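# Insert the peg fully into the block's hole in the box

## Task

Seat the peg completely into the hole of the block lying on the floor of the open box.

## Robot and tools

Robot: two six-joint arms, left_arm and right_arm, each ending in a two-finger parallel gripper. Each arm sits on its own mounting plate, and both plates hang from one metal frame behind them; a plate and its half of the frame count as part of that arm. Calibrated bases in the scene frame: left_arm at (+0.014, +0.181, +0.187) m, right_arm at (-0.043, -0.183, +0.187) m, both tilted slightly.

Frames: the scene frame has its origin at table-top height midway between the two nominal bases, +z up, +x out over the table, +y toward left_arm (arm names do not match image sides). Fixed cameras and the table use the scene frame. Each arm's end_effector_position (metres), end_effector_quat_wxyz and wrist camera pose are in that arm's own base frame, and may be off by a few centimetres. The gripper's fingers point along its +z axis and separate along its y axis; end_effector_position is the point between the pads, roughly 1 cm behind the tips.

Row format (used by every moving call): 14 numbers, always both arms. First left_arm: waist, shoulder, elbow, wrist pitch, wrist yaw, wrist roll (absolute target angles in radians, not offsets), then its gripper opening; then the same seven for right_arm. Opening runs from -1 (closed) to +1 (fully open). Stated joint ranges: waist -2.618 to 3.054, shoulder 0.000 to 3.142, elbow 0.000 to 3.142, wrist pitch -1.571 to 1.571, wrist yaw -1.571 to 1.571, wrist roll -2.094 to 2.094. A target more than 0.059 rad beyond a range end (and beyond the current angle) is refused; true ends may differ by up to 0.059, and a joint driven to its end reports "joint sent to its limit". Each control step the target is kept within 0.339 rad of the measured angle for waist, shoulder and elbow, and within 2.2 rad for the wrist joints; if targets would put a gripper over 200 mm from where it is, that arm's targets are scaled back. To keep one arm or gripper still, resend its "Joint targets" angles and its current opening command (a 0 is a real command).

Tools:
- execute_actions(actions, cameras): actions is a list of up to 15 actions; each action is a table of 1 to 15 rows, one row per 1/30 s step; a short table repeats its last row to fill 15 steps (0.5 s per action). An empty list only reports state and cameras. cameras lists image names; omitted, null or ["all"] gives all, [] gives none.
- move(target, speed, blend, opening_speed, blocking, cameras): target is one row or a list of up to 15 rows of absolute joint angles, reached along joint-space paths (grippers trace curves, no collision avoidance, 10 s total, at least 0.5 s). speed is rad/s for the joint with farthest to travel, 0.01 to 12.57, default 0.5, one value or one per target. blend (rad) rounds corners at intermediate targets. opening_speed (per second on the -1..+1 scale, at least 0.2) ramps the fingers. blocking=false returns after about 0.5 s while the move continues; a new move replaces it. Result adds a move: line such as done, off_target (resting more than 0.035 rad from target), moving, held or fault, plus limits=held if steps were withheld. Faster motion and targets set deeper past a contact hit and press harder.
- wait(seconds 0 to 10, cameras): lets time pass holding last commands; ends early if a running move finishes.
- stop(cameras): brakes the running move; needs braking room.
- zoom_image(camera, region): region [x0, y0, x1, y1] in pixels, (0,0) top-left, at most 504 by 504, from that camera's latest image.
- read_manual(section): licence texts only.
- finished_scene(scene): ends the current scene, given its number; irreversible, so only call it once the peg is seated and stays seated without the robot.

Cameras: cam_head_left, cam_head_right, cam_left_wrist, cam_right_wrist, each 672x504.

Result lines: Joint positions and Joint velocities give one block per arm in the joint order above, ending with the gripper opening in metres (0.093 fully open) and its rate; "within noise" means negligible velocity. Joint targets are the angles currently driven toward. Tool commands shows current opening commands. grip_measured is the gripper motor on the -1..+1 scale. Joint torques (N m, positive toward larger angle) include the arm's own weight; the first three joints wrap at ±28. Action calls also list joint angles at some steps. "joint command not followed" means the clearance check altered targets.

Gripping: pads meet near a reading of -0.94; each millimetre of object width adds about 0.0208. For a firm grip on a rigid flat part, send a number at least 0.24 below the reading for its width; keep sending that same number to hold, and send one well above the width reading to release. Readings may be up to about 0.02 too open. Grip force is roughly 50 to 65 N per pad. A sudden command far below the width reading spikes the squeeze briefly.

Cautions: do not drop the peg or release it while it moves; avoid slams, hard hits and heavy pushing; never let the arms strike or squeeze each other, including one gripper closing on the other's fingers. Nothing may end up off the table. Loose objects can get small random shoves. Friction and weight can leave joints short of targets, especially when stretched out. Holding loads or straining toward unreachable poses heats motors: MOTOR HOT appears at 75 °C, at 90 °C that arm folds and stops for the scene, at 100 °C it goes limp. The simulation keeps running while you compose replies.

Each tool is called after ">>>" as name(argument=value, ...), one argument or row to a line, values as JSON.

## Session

>>> execute_actions(
  actions=[],
)

Scene clock: 0.00 s.
left_arm: end_effector_position=(+0.3914, +0.0426, +0.0756) grip_measured=+1.000 end_effector_quat_wxyz=(+0.551, -0.064, +0.827, +0.094) | right_arm: end_effector_position=(+0.3717, -0.0222, +0.0974) grip_measured=+1.000 end_effector_quat_wxyz=(+0.587, +0.078, +0.803, -0.067)
Joint positions: left_arm=[0.018 1.617 0.392 0.832 -0.211 0.005 0.093] | right_arm=[0.054 1.489 0.296 0.877 0.253 0.064 0.093]
Joint velocities: within noise
Joint torques (N m): no reading
Heat: left arm: 29 °C; right arm: 31 °C.
Joint targets: left_arm=[0.018 1.610 0.400 0.834 -0.212 0.006] | right_arm=[0.054 1.481 0.307 0.888 0.253 0.064]
Tool commands: left_gripper/opening=+1.0 right_gripper/opening=+1.0

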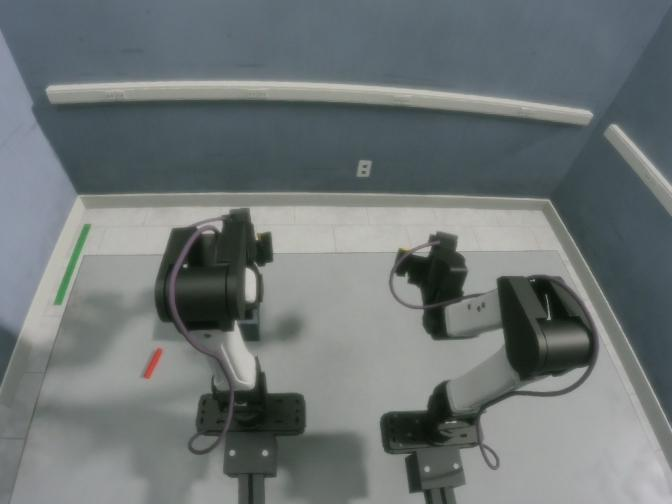

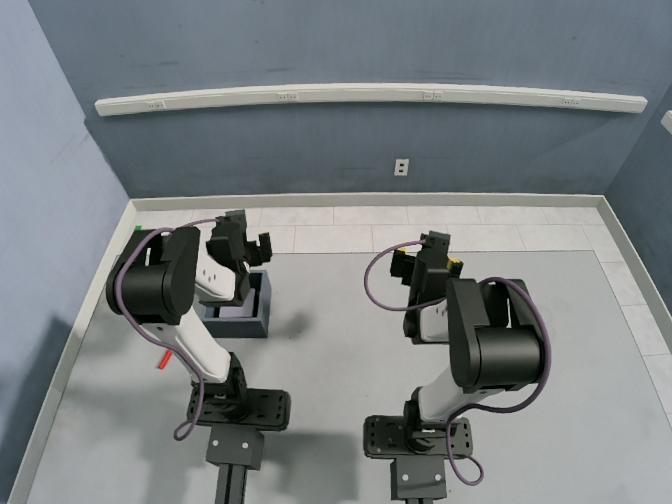

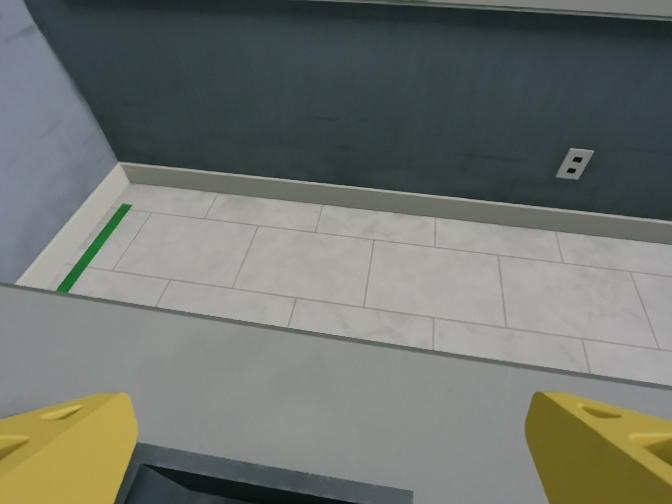

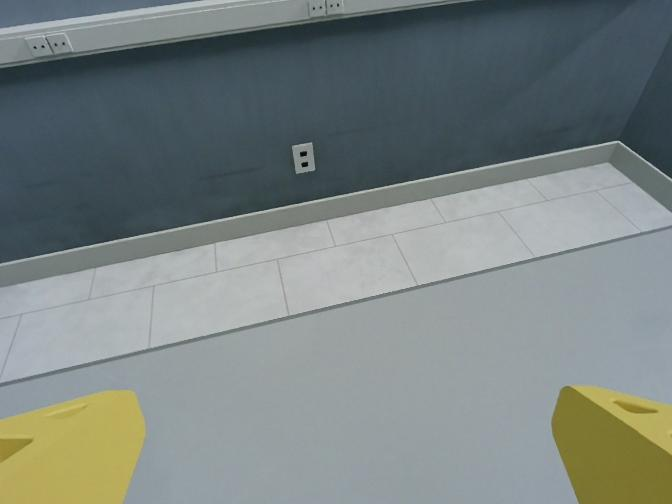

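>>> move(
  target=[0.9,1.64,0.946,-0.6,0,0,1,0.054,1.481,0.307,0.888,0.253,0.064,1],
  speed=1.0,
  cameras=["cam_left_wrist"],
)

Scene clock: 10.20 s.
left_arm: end_effector_position=(+0.2013, +0.2537, +0.0299) grip_measured=+1.000 end_effector_quat_wxyz=(+0.119, -0.428, +0.894, +0.062) | right_arm: end_effector_position=(+0.3717, -0.0222, +0.0974) grip_measured=+1.000 end_effector_quat_wxyz=(+0.587, +0.078, +0.803, -0.067)
Joint positions: left_arm=[0.896 1.624 0.917 -0.594 -0.007 0.005 0.093] | right_arm=[0.054 1.489 0.296 0.877 0.253 0.064 0.093]
Joint torques (N m): left_arm=[0.38 -4.04 7.92 0.65 0.07 -0.1] | right_arm=[0.47 -5.01 7.35 2.02 0.08 0.06]
Heat: left arm: 30 °C; right arm: 31 °C.
Joint targets: left_arm=[0.900 1.640 0.946 -0.600 0.000 0.000] | right_arm=[0.054 1.481 0.307 0.888 0.253 0.064]
move: done

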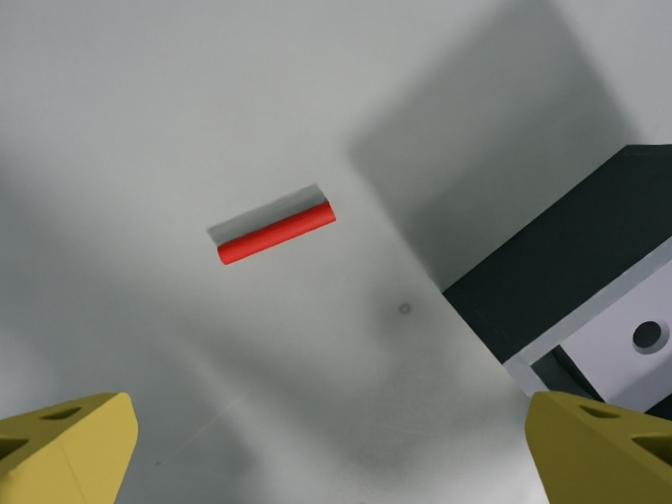

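>>> move(
  target=[0.803,2.316,1.262,-0.62,-0.36,1.095,1,0.054,1.481,0.307,0.888,0.253,0.064,1],
  speed=1.0,
  cameras=["cam_left_wrist"],
)

Scene clock: 36.20 s.
left_arm: end_effector_position=(+0.1956, +0.2893, -0.1046) grip_measured=+1.000 end_effector_quat_wxyz=(-0.172, +0.144, +0.973, +0.061) | right_arm: end_effector_position=(+0.3717, -0.0222, +0.0974) grip_measured=+1.000 end_effector_quat_wxyz=(+0.587, +0.078, +0.803, -0.067)
Joint positions: left_arm=[0.809 2.3 1.241 -0.615 -0.352 1.085 0.093] | right_arm=[0.054 1.489 0.296 0.877 0.253 0.064 0.093]
Joint torques (N m): left_arm=[-0.54 -7.06 5.3 -0.16 -0.29 0.03] | right_arm=[0.51 -5.14 7.3 2 0.08 0]
Heat: left arm: 31 °C; right arm: 32 °C.
Joint targets: left_arm=[0.803 2.316 1.262 -0.620 -0.360 1.095] | right_arm=[0.054 1.481 0.307 0.888 0.253 0.064]
move: done

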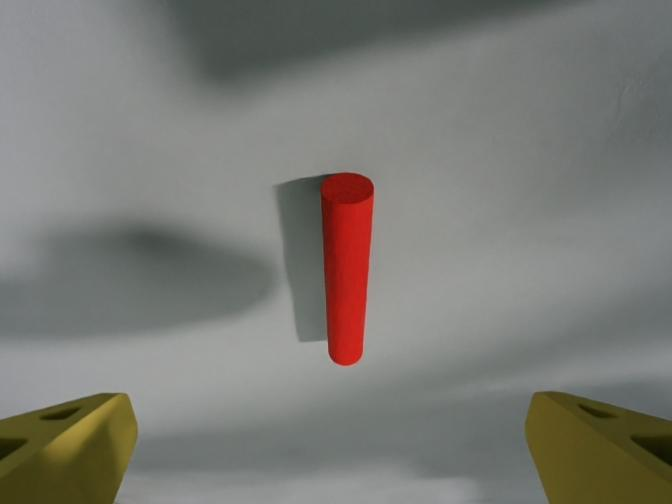

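>>> move(
  target=[
    [0.793,2.424,1.227,-0.49,-0.37,1.097,1,0.054,1.481,0.307,0.888,0.253,0.064,1],
    [0.793,2.444,1.225,-0.468,-0.37,1.097,1,0.054,1.481,0.307,0.888,0.253,0.064,1],
  ],
  speed=[0.4,0.08],
  cameras=["cam_left_wrist"],
)

Scene clock: 45.33 s.
left_arm: end_effector_position=(+0.1954, +0.2867, -0.1485) grip_measured=+1.000 end_effector_quat_wxyz=(-0.175, +0.150, +0.971, +0.065) | right_arm: end_effector_position=(+0.3717, -0.0222, +0.0974) grip_measured=+1.000 end_effector_quat_wxyz=(+0.587, +0.078, +0.803, -0.067)
Joint positions: left_arm=[0.8 2.424 1.232 -0.481 -0.363 1.088 0.093] | right_arm=[0.054 1.489 0.296 0.877 0.253 0.064 0.093]
Joint torques (N m): left_arm=[-0.66 -6.8 2.24 0.02 -0.3 0.04] | right_arm=[0.44 -5.01 7.42 2 0.06 0.06]
Heat: left arm: 32 °C; right arm: 33 °C.
Joint targets: left_arm=[0.793 2.444 1.225 -0.468 -0.370 1.097] | right_arm=[0.054 1.481 0.307 0.888 0.253 0.064]
move: done

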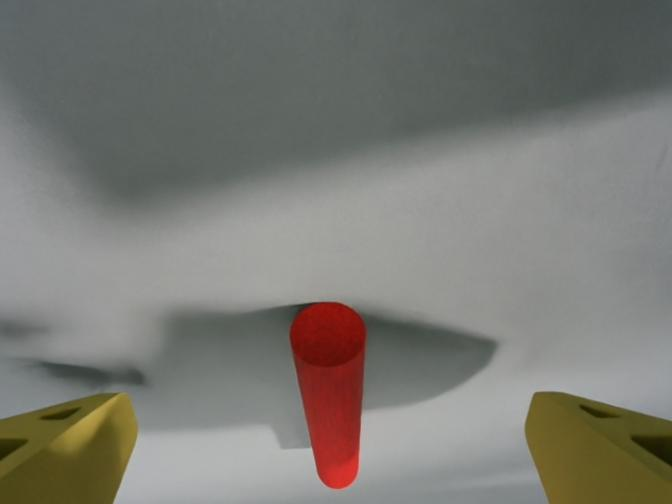

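>>> move(
  target=[
    [0.793,2.452,1.225,-0.46,-0.37,1.097,1,0.054,1.481,0.307,0.888,0.253,0.064,1],
    [0.793,2.452,1.225,-0.46,-0.37,1.097,-1,0.054,1.481,0.307,0.888,0.253,0.064,1],
  ],
  speed=0.1,
  opening_speed=0.8,
  cameras=["cam_left_wrist"],
)

Scene clock: 52.63 s.
left_arm: end_effector_position=(+0.1953, +0.2868, -0.1512) grip_measured=-0.810 end_effector_quat_wxyz=(-0.175, +0.150, +0.971, +0.066) | right_arm: end_effector_position=(+0.3717, -0.0222, +0.0974) grip_measured=+1.000 end_effector_quat_wxyz=(+0.587, +0.078, +0.803, -0.067)
Joint positions: left_arm=[0.8 2.432 1.232 -0.472 -0.363 1.088 0.006] | right_arm=[0.054 1.489 0.296 0.877 0.253 0.064 0.093]
Joint torques (N m): left_arm=[-0.68 -6.9 2.18 0.02 -0.29 0.05] | right_arm=[0.61 -5 7.35 1.98 0.06 0.01]
Heat: left arm: 32 °C; right arm: 33 °C.
Joint targets: left_arm=[0.793 2.452 1.225 -0.460 -0.370 1.097] | right_arm=[0.054 1.481 0.307 0.888 0.253 0.064]
move: done

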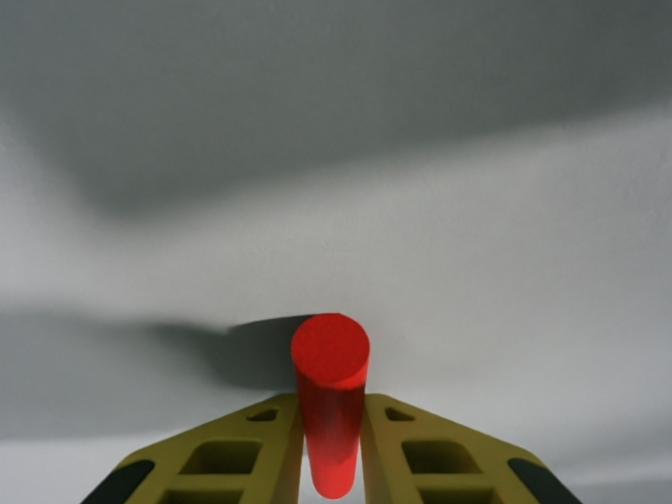

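>>> move(
  target=[
    [0.793,2.15,1.2,-0.65,-0.36,1.09,-1,0.054,1.481,0.307,0.888,0.253,0.064,1],
    [0.3,1.9,1.0,0.2,-0.2,0.6,-1,0.054,1.481,0.307,0.888,0.253,0.064,1],
    [-0.307,2.719,0.893,1.495,0.01,0.06,-1,0.054,1.481,0.307,0.888,0.253,0.064,1],
  ],
  speed=0.9,
  blend=0.1,
  cameras=["cam_left_wrist","cam_head_right"],
)

Scene clock: 67.67 s.
left_arm: end_effector_position=(+0.4645, -0.1489, -0.1100) grip_measured=-0.827 end_effector_quat_wxyz=(+0.569, +0.155, +0.805, -0.071) | right_arm: end_effector_position=(+0.3717, -0.0222, +0.0974) grip_measured=+1.000 end_effector_quat_wxyz=(+0.587, +0.078, +0.803, -0.067)
Joint positions: left_arm=[-0.309 2.704 0.897 1.457 0.005 0.068 0.005] | right_arm=[0.054 1.489 0.296 0.877 0.253 0.064 0.093]
Joint torques (N m): left_arm=[-0.29 -7.24 1.48 2.64 0.1 -0.14] | right_arm=[0.57 -5 7.23 2 0.06 0.02]
Heat: left arm: 34 °C; right arm: 33 °C.
Joint targets: left_arm=[-0.307 2.719 0.893 1.495 0.010 0.060] | right_arm=[0.054 1.481 0.307 0.888 0.253 0.064]
move: off_target (left_arm); left_arm: the wrist pitch is farthest, 0.038 rad from its target
Images, in order (width x height): cam_head_right 672x504, cam_left_wrist 672x504.

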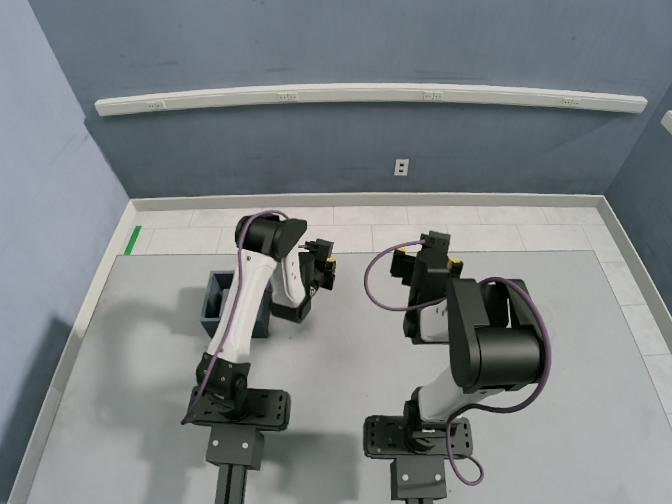

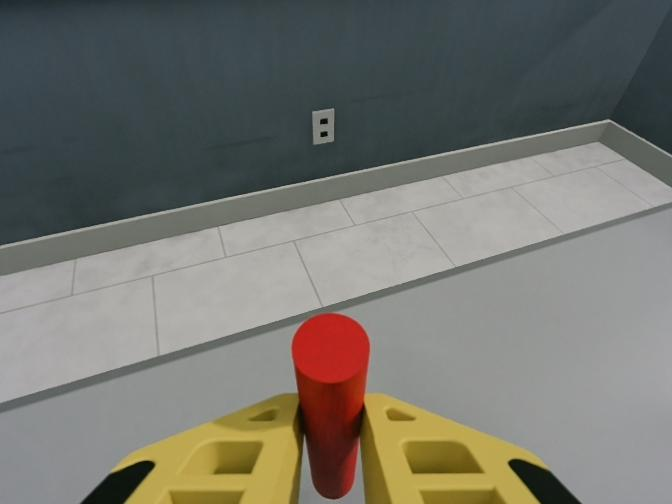

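>>> move(
  target=[-0.307,2.787,0.928,1.53,0.01,0.06,-1,0.054,1.481,0.307,0.888,0.253,0.064,1],
  speed=0.15,
  cameras=["cam_left_wrist"],
)

>>> move(
  target=[-0.307,2.797,0.935,1.535,0.01,0.06,-1,0.054,1.481,0.307,0.888,0.253,0.064,1],
  speed=0.05,
  cameras=["cam_left_wrist"],
)

Scene clock: 74.20 s.
left_arm: end_effector_position=(+0.4572, -0.1466, -0.1327) grip_measured=-0.827 end_effector_quat_wxyz=(+0.554, +0.156, +0.814, -0.069) | right_arm: end_effector_position=(+0.3717, -0.0222, +0.0974) grip_measured=+1.000 end_effector_quat_wxyz=(+0.587, +0.078, +0.803, -0.067)
Joint positions: left_arm=[-0.309 2.766 0.915 1.466 0.005 0.068 0.005] | right_arm=[0.054 1.489 0.296 0.877 0.253 0.064 0.093]
Joint torques (N m): left_arm=[-0.27 -6.69 2.71 2.93 0.07 -0.14] | right_arm=[0.55 -5.07 7.42 2 0.08 0.05]
Heat: left arm: 34 °C; right arm: 33 °C.
Joint targets: left_arm=[-0.307 2.787 0.928 1.530 0.010 0.060] | right_arm=[0.054 1.481 0.307 0.888 0.253 0.064]
move: off_target (left_arm); left_arm: the wrist pitch is farthest, 0.064 rad from its target

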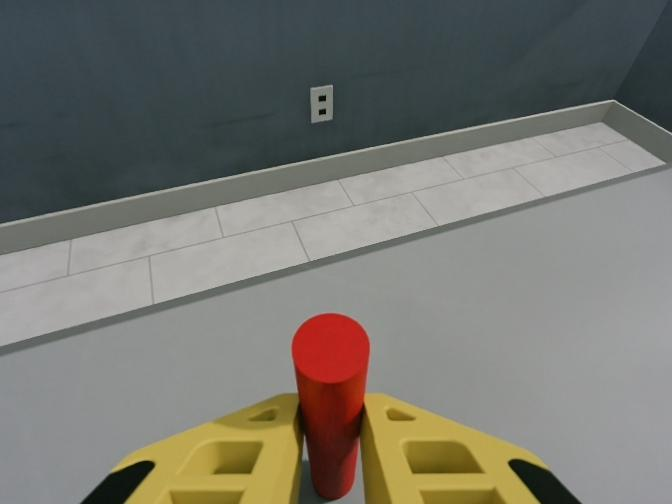

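Scene clock: 74.90 s.
left_arm: end_effector_position=(+0.4587, -0.1472, -0.1330) grip_measured=-0.827 end_effector_quat_wxyz=(+0.556, +0.156, +0.813, -0.070) | right_arm: end_effector_position=(+0.3717, -0.0222, +0.0974) grip_measured=+1.000 end_effector_quat_wxyz=(+0.587, +0.078, +0.803, -0.067)
Joint positions: left_arm=[-0.309 2.771 0.923 1.468 0.006 0.068 0.005] | right_arm=[0.054 1.489 0.296 0.877 0.253 0.064 0.093]
Joint torques (N m): left_arm=[-0.28 -6.38 2.65 2.97 0.09 -0.13] | right_arm=[0.53 -5.09 7.36 2 0.03 0.07]
Heat: left arm: 34 °C; right arm: 33 °C.
Joint targets: left_arm=[-0.307 2.797 0.935 1.535 0.010 0.060] | right_arm=[0.054 1.481 0.307 0.888 0.253 0.064]
move: off_target (left_arm); left_arm: the wrist pitch is farthest, 0.067 rad from its target

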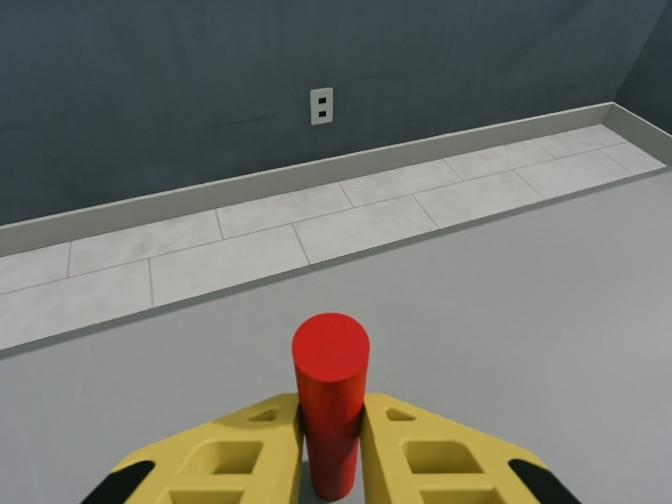

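>>> move(
  target=[
    [-0.307,2.78,0.93,1.488,0.01,0.06,-1,0.054,1.481,0.307,0.888,0.253,0.064,1],
    [-0.307,2.78,0.93,1.488,0.01,0.06,-0.3,0.054,1.481,0.307,0.888,0.253,0.064,1],
  ],
  speed=0.1,
  opening_speed=0.3,
  cameras=["cam_left_wrist"],
)

Scene clock: 82.43 s.
left_arm: end_effector_position=(+0.4580, -0.1471, -0.1347) grip_measured=-0.302 end_effector_quat_wxyz=(+0.553, +0.157, +0.815, -0.070) | right_arm: end_effector_position=(+0.3717, -0.0222, +0.0974) grip_measured=+1.000 end_effector_quat_wxyz=(+0.587, +0.078, +0.803, -0.067)
Joint positions: left_arm=[-0.309 2.771 0.923 1.461 0.006 0.068 0.031] | right_arm=[0.054 1.489 0.296 0.877 0.253 0.064 0.093]
Joint torques (N m): left_arm=[-0.24 -7.8 2.13 2.52 0.07 -0.12] | right_arm=[0.5 -5.04 7.32 1.98 0.06 0.02]
Heat: left arm: 34 °C; right arm: 33 °C.
Joint targets: left_arm=[-0.307 2.780 0.930 1.488 0.010 0.060] | right_arm=[0.054 1.481 0.307 0.888 0.253 0.064]
move: done

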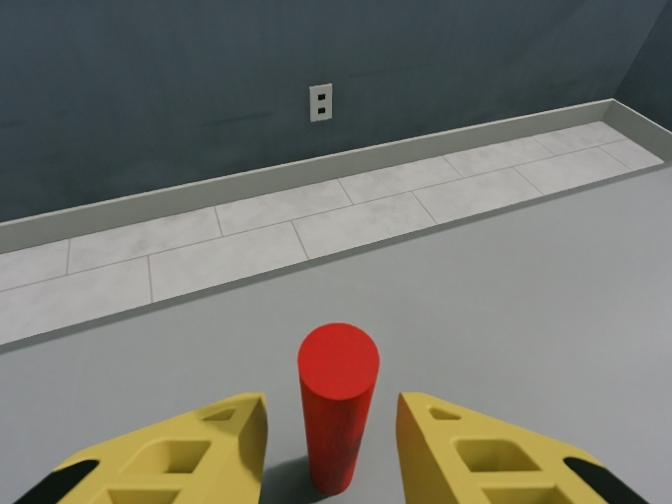

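>>> move(
  target=[
    [-0.307,2.58,0.6,1.5,0.01,0.06,1,0.054,1.481,0.307,0.888,0.253,0.064,1],
    [-0.307,1.9,0.7,0.7,0,0,1,0.054,1.481,0.307,0.888,0.253,0.064,1],
    [-0.338,2.681,2.141,-1.04,-0.075,0,1,0.054,1.481,0.307,0.888,0.253,0.064,1],
  ],
  speed=[0.5,1.0,0.9],
  opening_speed=2,
  cameras=["cam_left_wrist","cam_head_right"],
)

Scene clock: 104.43 s.
left_arm: end_effector_position=(+0.4694, -0.1491, -0.0810) grip_measured=+1.000 end_effector_quat_wxyz=(+0.002, +0.168, +0.985, +0.033) | right_arm: end_effector_position=(+0.3717, -0.0222, +0.0974) grip_measured=+1.000 end_effector_quat_wxyz=(+0.587, +0.078, +0.803, -0.067)
Joint positions: left_arm=[-0.33 2.656 2.111 -1.032 -0.065 0.008 0.093] | right_arm=[0.054 1.489 0.296 0.877 0.253 0.064 0.093]
Joint torques (N m): left_arm=[-1.32 -9.51 8.16 0.24 -0.13 -0.14] | right_arm=[0.47 -5.07 7.42 1.96 0.06 0]
Heat: left arm: 35 °C; right arm: 34 °C.
Joint targets: left_arm=[-0.338 2.681 2.141 -1.040 -0.075 0.000] | right_arm=[0.054 1.481 0.307 0.888 0.253 0.064]
move: done
Images, in order (width x height): cam_head_right 672x504, cam_left_wrist 672x504.

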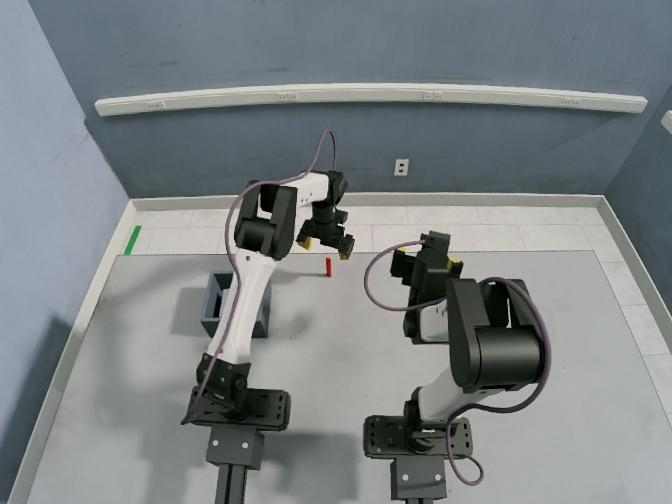

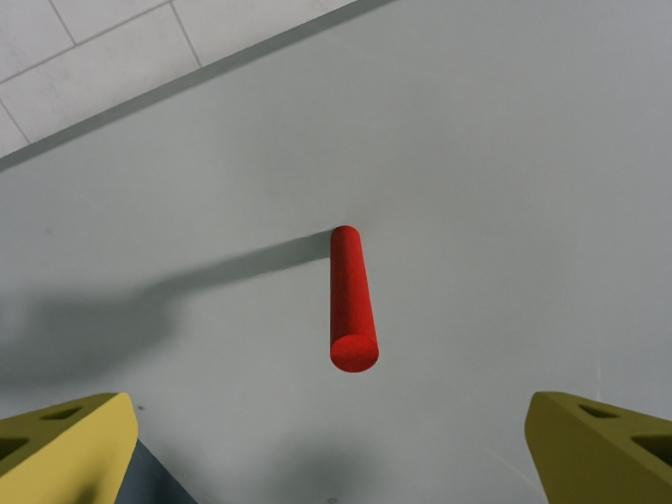

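>>> move(
  target=[-0.351,2.740,2.072,-0.942,-0.075,0,0.6,0.054,1.481,0.307,0.888,0.253,0.064,1],
  speed=0.25,
  cameras=["cam_left_wrist"],
)

Scene clock: 114.20 s.
left_arm: end_effector_position=(+0.4624, -0.1540, -0.1187) grip_measured=+0.602 end_effector_quat_wxyz=(-0.006, +0.176, +0.984, +0.035) | right_arm: end_effector_position=(+0.3717, -0.0222, +0.0974) grip_measured=+1.000 end_effector_quat_wxyz=(+0.587, +0.078, +0.803, -0.067)
Joint positions: left_arm=[-0.344 2.72 2.079 -0.955 -0.066 0.008 0.074] | right_arm=[0.054 1.489 0.296 0.877 0.253 0.064 0.093]
Joint torques (N m): left_arm=[-1.21 -9.95 4.75 0.41 -0.12 -0.13] | right_arm=[0.64 -4.94 7.54 2.01 0.05 0.05]
Heat: left arm: 38 °C; right arm: 34 °C.
Joint targets: left_arm=[-0.351 2.740 2.072 -0.942 -0.075 0.000] | right_arm=[0.054 1.481 0.307 0.888 0.253 0.064]
move: done

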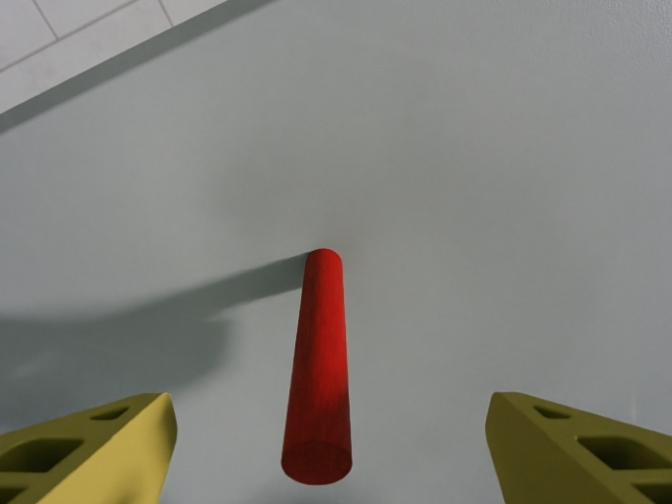

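>>> move(
  target=[
    [-0.330,2.759,2.075,-0.912,-0.075,0,0.6,0.054,1.481,0.307,0.888,0.253,0.064,1],
    [-0.330,2.759,2.075,-0.912,-0.075,0,-1,0.054,1.481,0.307,0.888,0.253,0.064,1],
  ],
  speed=0.12,
  opening_speed=0.7,
  cameras=["cam_left_wrist"],
)

Scene clock: 122.67 s.
left_arm: end_effector_position=(+0.4674, -0.1516, -0.1258) grip_measured=-0.802 end_effector_quat_wxyz=(+0.001, +0.172, +0.985, +0.033) | right_arm: end_effector_position=(+0.3717, -0.0222, +0.0974) grip_measured=+1.000 end_effector_quat_wxyz=(+0.587, +0.078, +0.803, -0.067)
Joint positions: left_arm=[-0.336 2.735 2.079 -0.924 -0.066 0.008 0.007] | right_arm=[0.054 1.489 0.296 0.877 0.253 0.064 0.093]
Joint torques (N m): left_arm=[-0.12 -9.74 4.98 0.43 -0.13 -0.14] | right_arm=[0.49 -5.01 7.36 2 0.05 0.03]
Heat: left arm: 38 °C; right arm: 35 °C.
Joint targets: left_arm=[-0.330 2.759 2.075 -0.912 -0.075 0.000] | right_arm=[0.054 1.481 0.307 0.888 0.253 0.064]
move: done

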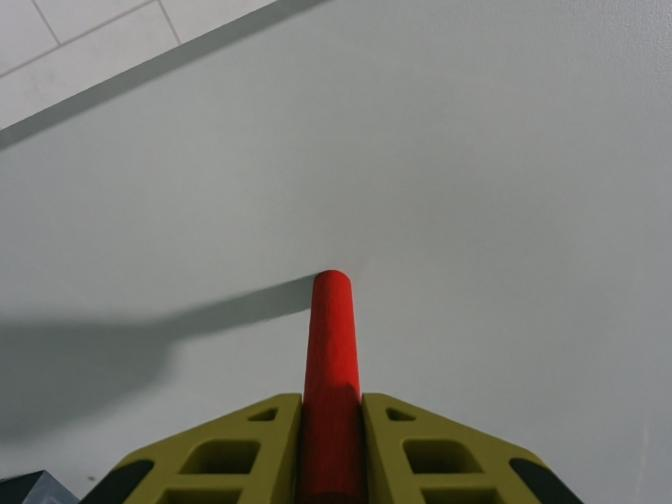

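>>> move(
  target=[
    [-0.330,2.6,2.06,-1.05,-0.075,0,-1,0.054,1.481,0.307,0.888,0.253,0.064,1],
    [-0.2,2.35,1.85,-1.05,-0.075,0,-1,0.054,1.481,0.307,0.888,0.253,0.064,1],
    [0.314,1.867,1.22,-0.83,-0.07,0,-1,0.054,1.481,0.307,0.888,0.253,0.064,1],
  ],
  speed=0.7,
  blend=0.05,
  cameras=["cam_left_wrist"],
)

Scene clock: 134.63 s.
left_arm: end_effector_position=(+0.3274, +0.1193, +0.0147) grip_measured=-0.817 end_effector_quat_wxyz=(+0.020, -0.154, +0.987, +0.038) | right_arm: end_effector_position=(+0.3717, -0.0222, +0.0974) grip_measured=+1.000 end_effector_quat_wxyz=(+0.587, +0.078, +0.803, -0.067)
Joint positions: left_arm=[0.316 1.906 1.23 -0.843 -0.068 0.008 0.006] | right_arm=[0.054 1.489 0.296 0.877 0.253 0.064 0.093]
Joint torques (N m): left_arm=[-0.44 -10.29 4.34 0.49 -0.04 -0.14] | right_arm=[0.47 -4.96 7.47 1.99 0.04 0.04]
Heat: left arm: 41 °C; right arm: 35 °C.
Joint targets: left_arm=[0.314 1.867 1.220 -0.830 -0.070 0.000] | right_arm=[0.054 1.481 0.307 0.888 0.253 0.064]
move: off_target (left_arm); left_arm: the shoulder is farthest, 0.039 rad from its target

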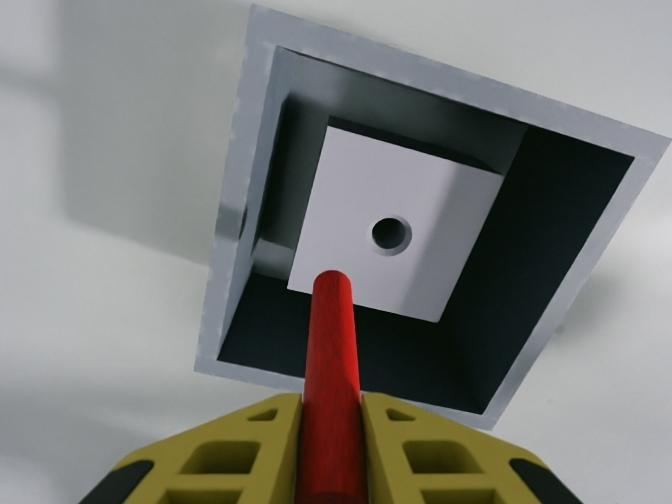

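>>> move(
  target=[0.234,2.001,1.143,-0.696,-0.073,0,-1,0.054,1.481,0.307,0.888,0.253,0.064,1],
  speed=0.3,
  cameras=["cam_left_wrist"],
)

>>> zoom_image(
  camera="cam_left_wrist",
  region=[222, 160, 442, 325],
)

Scene clock: 145.30 s.
left_arm: end_effector_position=(+0.3281, +0.0915, -0.0297) grip_measured=-0.817 end_effector_quat_wxyz=(+0.006, -0.115, +0.993, +0.035) | right_arm: end_effector_position=(+0.3717, -0.0222, +0.0974) grip_measured=+1.000 end_effector_quat_wxyz=(+0.587, +0.078, +0.803, -0.067)
Joint positions: left_arm=[0.238 1.989 1.148 -0.709 -0.068 0.008 0.006] | right_arm=[0.054 1.489 0.296 0.877 0.253 0.064 0.093]
Joint torques (N m): left_arm=[-0.65 -6.19 4.36 0.42 -0.08 -0.14] | right_arm=[0.5 -5.16 7.32 1.99 0.05 0.06]
Heat: left arm: 40 °C; right arm: 35 °C.
Joint targets: left_arm=[0.234 2.001 1.143 -0.696 -0.073 0.000] | right_arm=[0.054 1.481 0.307 0.888 0.253 0.064]
move: done

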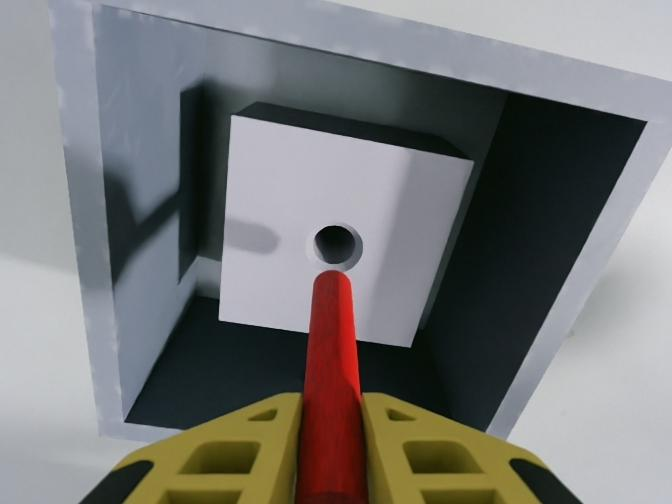

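Scaled by 2.291.

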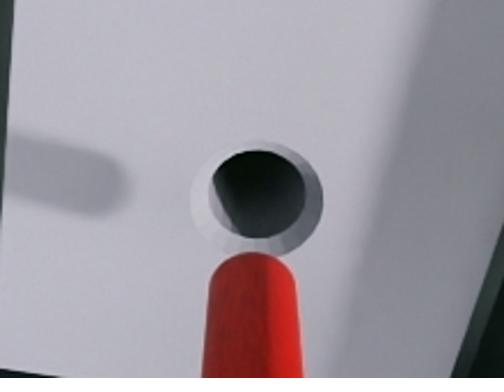

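>>> move(
  target=[0.234,2.043,1.119,-0.624,-0.073,0,-1,0.054,1.481,0.307,0.888,0.253,0.064,1],
  speed=0.12,
  cameras=["cam_left_wrist"],
)

>>> zoom_image(
  camera="cam_left_wrist",
  region=[222, 160, 442, 325],
)

Scene clock: 158.30 s.
left_arm: end_effector_position=(+0.3320, +0.0924, -0.0451) grip_measured=-0.817 end_effector_quat_wxyz=(+0.014, -0.115, +0.993, +0.036) | right_arm: end_effector_position=(+0.3717, -0.0222, +0.0974) grip_measured=+1.000 end_effector_quat_wxyz=(+0.587, +0.078, +0.803, -0.067)
Joint positions: left_arm=[0.238 2.025 1.128 -0.638 -0.068 0.008 0.006] | right_arm=[0.054 1.489 0.296 0.877 0.253 0.064 0.093]
Joint torques (N m): left_arm=[-0.59 -5.89 3.81 0.47 -0.08 -0.13] | right_arm=[0.42 -5 7.36 2.01 0.09 0.04]
Heat: left arm: 39 °C; right arm: 36 °C.
Joint targets: left_arm=[0.234 2.043 1.119 -0.624 -0.073 0.000] | right_arm=[0.054 1.481 0.307 0.888 0.253 0.064]
move: done

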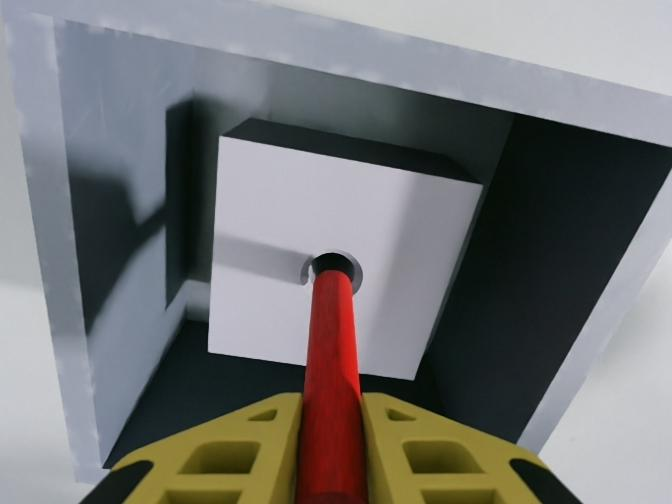

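Scaled by 2.291.

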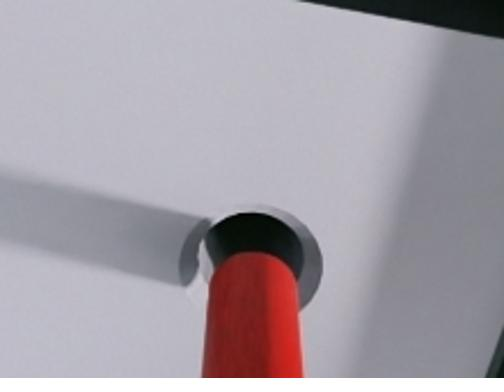

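>>> move(
  target=[0.234,2.065,1.147,-0.611,-0.073,0,-1,0.054,1.481,0.307,0.888,0.253,0.064,1],
  speed=0.08,
  cameras=["cam_left_wrist"],
)

>>> zoom_image(
  camera="cam_left_wrist",
  region=[222, 160, 442, 325],
)

Scene clock: 169.37 s.
left_arm: end_effector_position=(+0.3317, +0.0924, -0.0519) grip_measured=-0.817 end_effector_quat_wxyz=(+0.010, -0.115, +0.993, +0.036) | right_arm: end_effector_position=(+0.3717, -0.0222, +0.0974) grip_measured=+1.000 end_effector_quat_wxyz=(+0.587, +0.078, +0.803, -0.067)
Joint positions: left_arm=[0.238 2.046 1.128 -0.625 -0.068 0.008 0.006] | right_arm=[0.054 1.489 0.296 0.877 0.253 0.064 0.093]
Joint torques (N m): left_arm=[-0.64 -5.93 6.09 0.41 -0.08 -0.14] | right_arm=[0.57 -5.01 7.39 2.02 0.04 0.02]
Heat: left arm: 37 °C; right arm: 36 °C.
Joint targets: left_arm=[0.234 2.065 1.147 -0.611 -0.073 0.000] | right_arm=[0.054 1.481 0.307 0.888 0.253 0.064]
move: done

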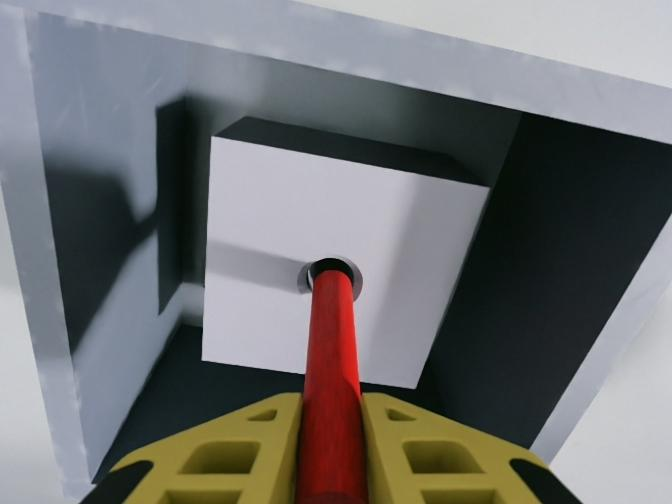

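Scaled by 2.291.

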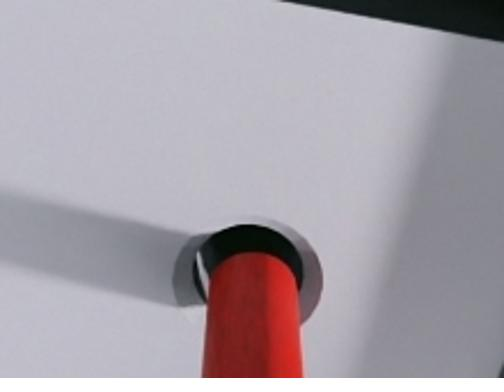

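>>> move(
  target=[0.246,2.094,1.124,-0.573,-0.073,0,-1,0.054,1.481,0.307,0.888,0.253,0.064,1],
  speed=0.08,
  cameras=["cam_left_wrist"],
)

>>> zoom_image(
  camera="cam_left_wrist",
  region=[222, 180, 442, 345],
)

Scene clock: 177.13 s.
left_arm: end_effector_position=(+0.3345, +0.0930, -0.0611) grip_measured=-0.817 end_effector_quat_wxyz=(+0.011, -0.115, +0.993, +0.036) | right_arm: end_effector_position=(+0.3717, -0.0222, +0.0974) grip_measured=+1.000 end_effector_quat_wxyz=(+0.587, +0.078, +0.803, -0.067)
Joint positions: left_arm=[0.238 2.075 1.128 -0.592 -0.068 0.008 0.006] | right_arm=[0.054 1.489 0.296 0.877 0.253 0.064 0.093]
Joint torques (N m): left_arm=[0.32 -6.06 4.03 0.53 -0.07 -0.14] | right_arm=[0.49 -4.96 7.3 1.98 0.01 0]
Heat: left arm: 36 °C; right arm: 37 °C.
Joint targets: left_arm=[0.246 2.094 1.124 -0.573 -0.073 0.000] | right_arm=[0.054 1.481 0.307 0.888 0.253 0.064]
move: done

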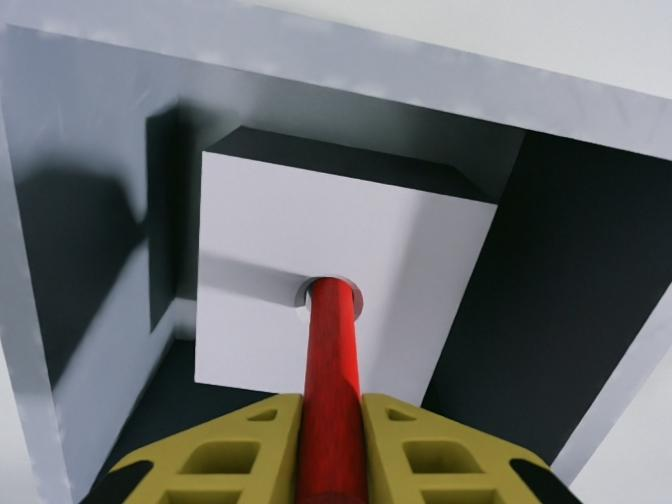

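Scaled by 2.291.

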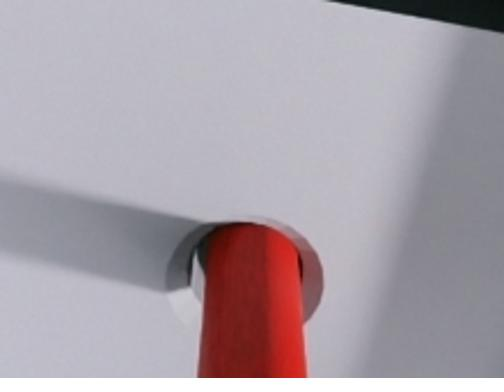

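>>> move(
  target=[0.250,2.124,1.110,-0.536,-0.073,0,-1,0.054,1.481,0.307,0.888,0.253,0.064,1],
  speed=0.08,
  cameras=["cam_left_wrist"],
)

>>> zoom_image(
  camera="cam_left_wrist",
  region=[222, 200, 442, 365],
)

Scene clock: 187.33 s.
left_arm: end_effector_position=(+0.3345, +0.0946, -0.0726) grip_measured=-0.817 end_effector_quat_wxyz=(+0.012, -0.117, +0.992, +0.036) | right_arm: end_effector_position=(+0.3717, -0.0222, +0.0974) grip_measured=+1.000 end_effector_quat_wxyz=(+0.587, +0.078, +0.803, -0.067)
Joint positions: left_arm=[0.242 2.106 1.119 -0.552 -0.068 0.008 0.006] | right_arm=[0.054 1.489 0.296 0.877 0.253 0.064 0.093]
Joint torques (N m): left_arm=[0.32 -6.13 3.48 0.48 -0.08 -0.15] | right_arm=[0.61 -5.05 7.31 1.97 0.07 0.03]
Heat: left arm: 36 °C; right arm: 37 °C.
Joint targets: left_arm=[0.250 2.124 1.110 -0.536 -0.073 0.000] | right_arm=[0.054 1.481 0.307 0.888 0.253 0.064]
move: done

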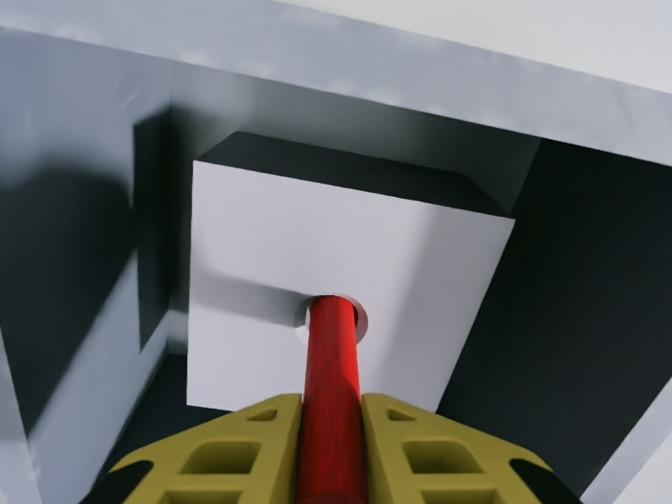

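Scaled by 2.291.

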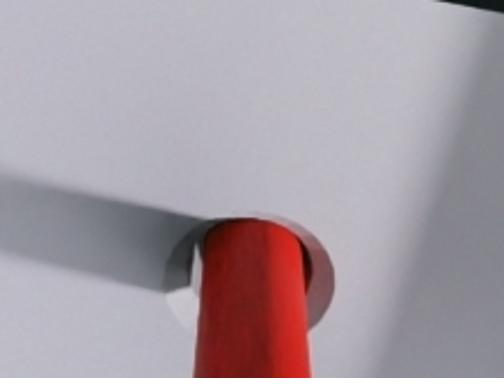

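>>> move(
  target=[0.252,2.155,1.098,-0.494,-0.073,0,-1,0.054,1.481,0.307,0.888,0.253,0.064,1],
  speed=0.08,
  cameras=["cam_left_wrist"],
)

>>> zoom_image(
  camera="cam_left_wrist",
  region=[222, 220, 442, 385],
)

Scene clock: 191.70 s.
left_arm: end_effector_position=(+0.3343, +0.0945, -0.0846) grip_measured=-0.817 end_effector_quat_wxyz=(+0.012, -0.117, +0.992, +0.036) | right_arm: end_effector_position=(+0.3717, -0.0222, +0.0974) grip_measured=+1.000 end_effector_quat_wxyz=(+0.587, +0.078, +0.803, -0.067)
Joint positions: left_arm=[0.242 2.136 1.107 -0.508 -0.068 0.008 0.006] | right_arm=[0.054 1.489 0.296 0.877 0.253 0.064 0.093]
Joint torques (N m): left_arm=[0.55 -6.15 3.29 0.47 -0.07 -0.13] | right_arm=[0.42 -5.04 7.38 1.96 0.06 0.05]
Heat: left arm: 36 °C; right arm: 37 °C.
Joint targets: left_arm=[0.252 2.155 1.098 -0.494 -0.073 0.000] | right_arm=[0.054 1.481 0.307 0.888 0.253 0.064]
move: done

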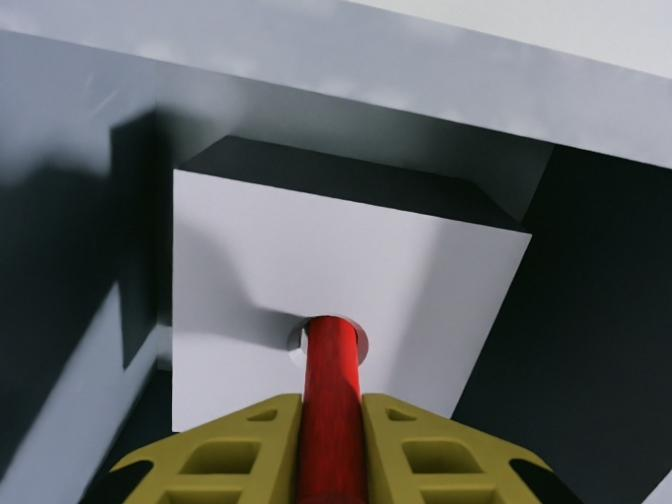

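Scaled by 2.291.

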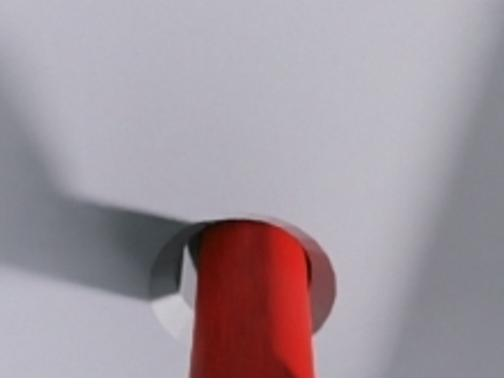

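>>> move(
  target=[0.255,2.189,1.090,-0.453,-0.073,0,-1,0.054,1.481,0.307,0.888,0.253,0.064,1],
  speed=0.08,
  cameras=["cam_left_wrist"],
)

>>> move(
  target=[0.256,2.205,1.088,-0.433,-0.073,0,-1,0.054,1.481,0.307,0.888,0.253,0.064,1],
  speed=0.06,
  cameras=["cam_left_wrist"],
)

Scene clock: 196.90 s.
left_arm: end_effector_position=(+0.3331, +0.0960, -0.0970) grip_measured=-0.817 end_effector_quat_wxyz=(+0.011, -0.120, +0.992, +0.036) | right_arm: end_effector_position=(+0.3717, -0.0222, +0.0974) grip_measured=+1.000 end_effector_quat_wxyz=(+0.587, +0.078, +0.803, -0.067)
Joint positions: left_arm=[0.247 2.171 1.098 -0.467 -0.068 0.008 0.006] | right_arm=[0.054 1.489 0.296 0.877 0.253 0.064 0.093]
Joint torques (N m): left_arm=[0.32 -6.27 3.17 0.45 -0.08 -0.14] | right_arm=[0.42 -5.03 7.31 2 0.06 0.05]
Heat: left arm: 36 °C; right arm: 37 °C.
Joint targets: left_arm=[0.255 2.189 1.090 -0.453 -0.073 0.000] | right_arm=[0.054 1.481 0.307 0.888 0.253 0.064]
move: done

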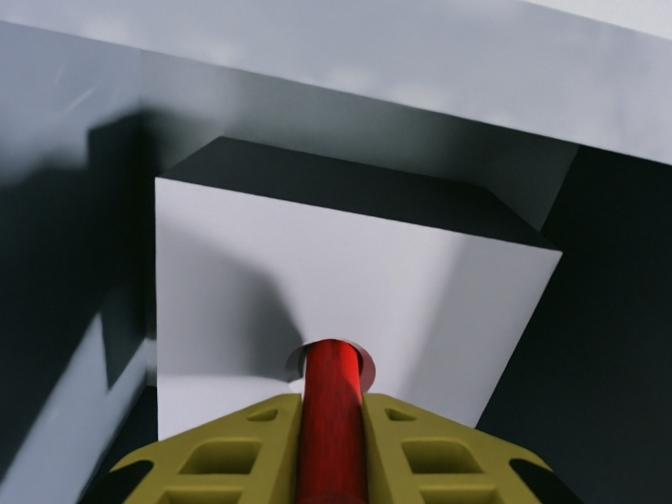

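Scene clock: 197.77 s.
left_arm: end_effector_position=(+0.3347, +0.0964, -0.1017) grip_measured=-0.817 end_effector_quat_wxyz=(+0.014, -0.120, +0.992, +0.036) | right_arm: end_effector_position=(+0.3717, -0.0222, +0.0974) grip_measured=+1.000 end_effector_quat_wxyz=(+0.587, +0.078, +0.803, -0.067)
Joint positions: left_arm=[0.247 2.186 1.098 -0.447 -0.068 0.008 0.006] | right_arm=[0.054 1.489 0.296 0.877 0.253 0.064 0.093]
Joint torques (N m): left_arm=[0.38 -6.23 2.92 0.47 -0.08 -0.14] | right_arm=[0.47 -5.11 7.35 1.99 0.04 0.06]
Heat: left arm: 36 °C; right arm: 37 °C.
Joint targets: left_arm=[0.256 2.205 1.088 -0.433 -0.073 0.000] | right_arm=[0.054 1.481 0.307 0.888 0.253 0.064]
move: done

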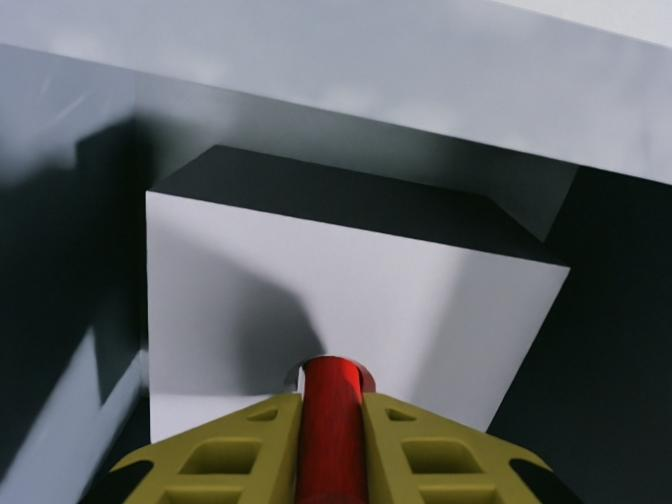

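>>> move(
  target=[0.256,2.213,1.086,-0.422,-0.073,0,-1,0.054,1.481,0.307,0.888,0.253,0.064,1],
  speed=0.05,
  cameras=[],
)

>>> move(
  target=[0.256,2.221,1.085,-0.412,-0.073,0,-1,0.054,1.481,0.307,0.888,0.253,0.064,1],
  speed=0.05,
  cameras=["cam_left_wrist"],
)

Scene clock: 202.40 s.
left_arm: end_effector_position=(+0.3348, +0.0964, -0.1032) grip_measured=-0.817 end_effector_quat_wxyz=(+0.014, -0.120, +0.992, +0.036) | right_arm: end_effector_position=(+0.3717, -0.0222, +0.0974) grip_measured=+1.000 end_effector_quat_wxyz=(+0.587, +0.078, +0.803, -0.067)
Joint positions: left_arm=[0.247 2.19 1.098 -0.443 -0.068 0.008 0.006] | right_arm=[0.054 1.489 0.296 0.877 0.253 0.064 0.093]
Joint torques (N m): left_arm=[0.4 -5.98 2.77 0.55 -0.1 -0.14] | right_arm=[0.55 -5.01 7.36 1.99 0.06 0.04]
Heat: left arm: 36 °C; right arm: 37 °C.
Joint targets: left_arm=[0.256 2.213 1.086 -0.422 -0.073 0.000] | right_arm=[0.054 1.481 0.307 0.888 0.253 0.064]
move: done

Scene clock: 203.10 s.
left_arm: end_effector_position=(+0.3348, +0.0964, -0.1034) grip_measured=-0.817 end_effector_quat_wxyz=(+0.013, -0.120, +0.992, +0.036) | right_arm: end_effector_position=(+0.3717, -0.0222, +0.0974) grip_measured=+1.000 end_effector_quat_wxyz=(+0.587, +0.078, +0.803, -0.067)
Joint positions: left_arm=[0.247 2.191 1.098 -0.442 -0.068 0.008 0.006] | right_arm=[0.054 1.489 0.296 0.877 0.253 0.064 0.093]
Joint torques (N m): left_arm=[0.38 -5.35 2.69 0.67 -0.07 -0.14] | right_arm=[0.51 -5.11 7.32 2.01 0.07 0.04]
Heat: left arm: 36 °C; right arm: 37 °C.
Joint targets: left_arm=[0.256 2.221 1.085 -0.412 -0.073 0.000] | right_arm=[0.054 1.481 0.307 0.888 0.253 0.064]
move: done

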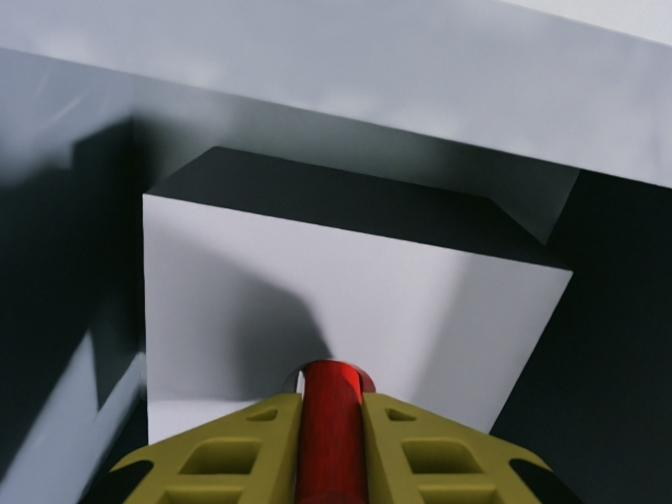

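>>> move(
  target=[
    [0.252,2.196,1.095,-0.437,-0.073,0,-1,0.054,1.481,0.307,0.888,0.253,0.064,1],
    [0.252,2.196,1.095,-0.437,-0.073,0,-0.3,0.054,1.481,0.307,0.888,0.253,0.064,1],
    [0.252,2.07,1.10,-0.54,-0.073,0,-0.3,0.054,1.481,0.307,0.888,0.253,0.064,1],
    [0.252,1.85,1.12,-0.73,-0.073,0,-0.3,0.054,1.481,0.307,0.888,0.253,0.064,1],
  ],
  speed=[0.1,0.1,0.25,0.5],
  opening_speed=0.5,
  cameras=["cam_left_wrist"],
)

Scene clock: 212.93 s.
left_arm: end_effector_position=(+0.3197, +0.0926, -0.0059) grip_measured=-0.302 end_effector_quat_wxyz=(+0.029, -0.120, +0.992, +0.038) | right_arm: end_effector_position=(+0.3717, -0.0222, +0.0974) grip_measured=+1.000 end_effector_quat_wxyz=(+0.587, +0.078, +0.803, -0.067)
Joint positions: left_arm=[0.247 1.878 1.098 -0.723 -0.068 0.008 0.031] | right_arm=[0.054 1.489 0.296 0.877 0.253 0.064 0.093]
Joint torques (N m): left_arm=[0.18 -8.96 6.87 0.33 -0.07 -0.12] | right_arm=[0.43 -5.03 7.35 2 0.06 0.09]
Heat: left arm: 36 °C; right arm: 38 °C.
Joint targets: left_arm=[0.252 1.850 1.120 -0.730 -0.073 0.000] | right_arm=[0.054 1.481 0.307 0.888 0.253 0.064]
move: done

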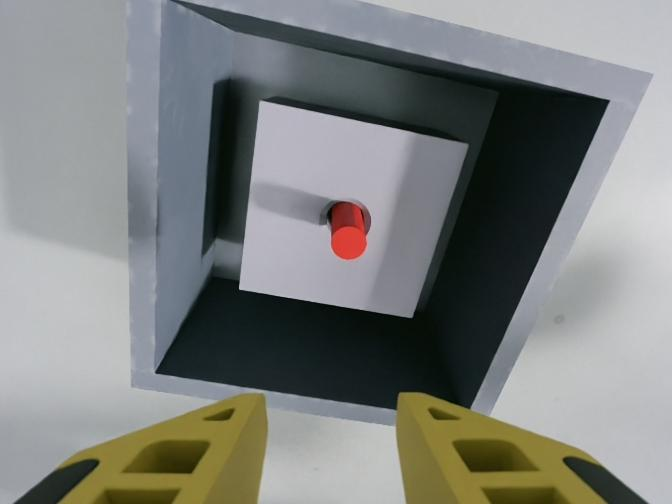

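Looks the same as scene 1's success.

>>> finished_scene(
  scene=2,
)

The scene is finished: the task was done.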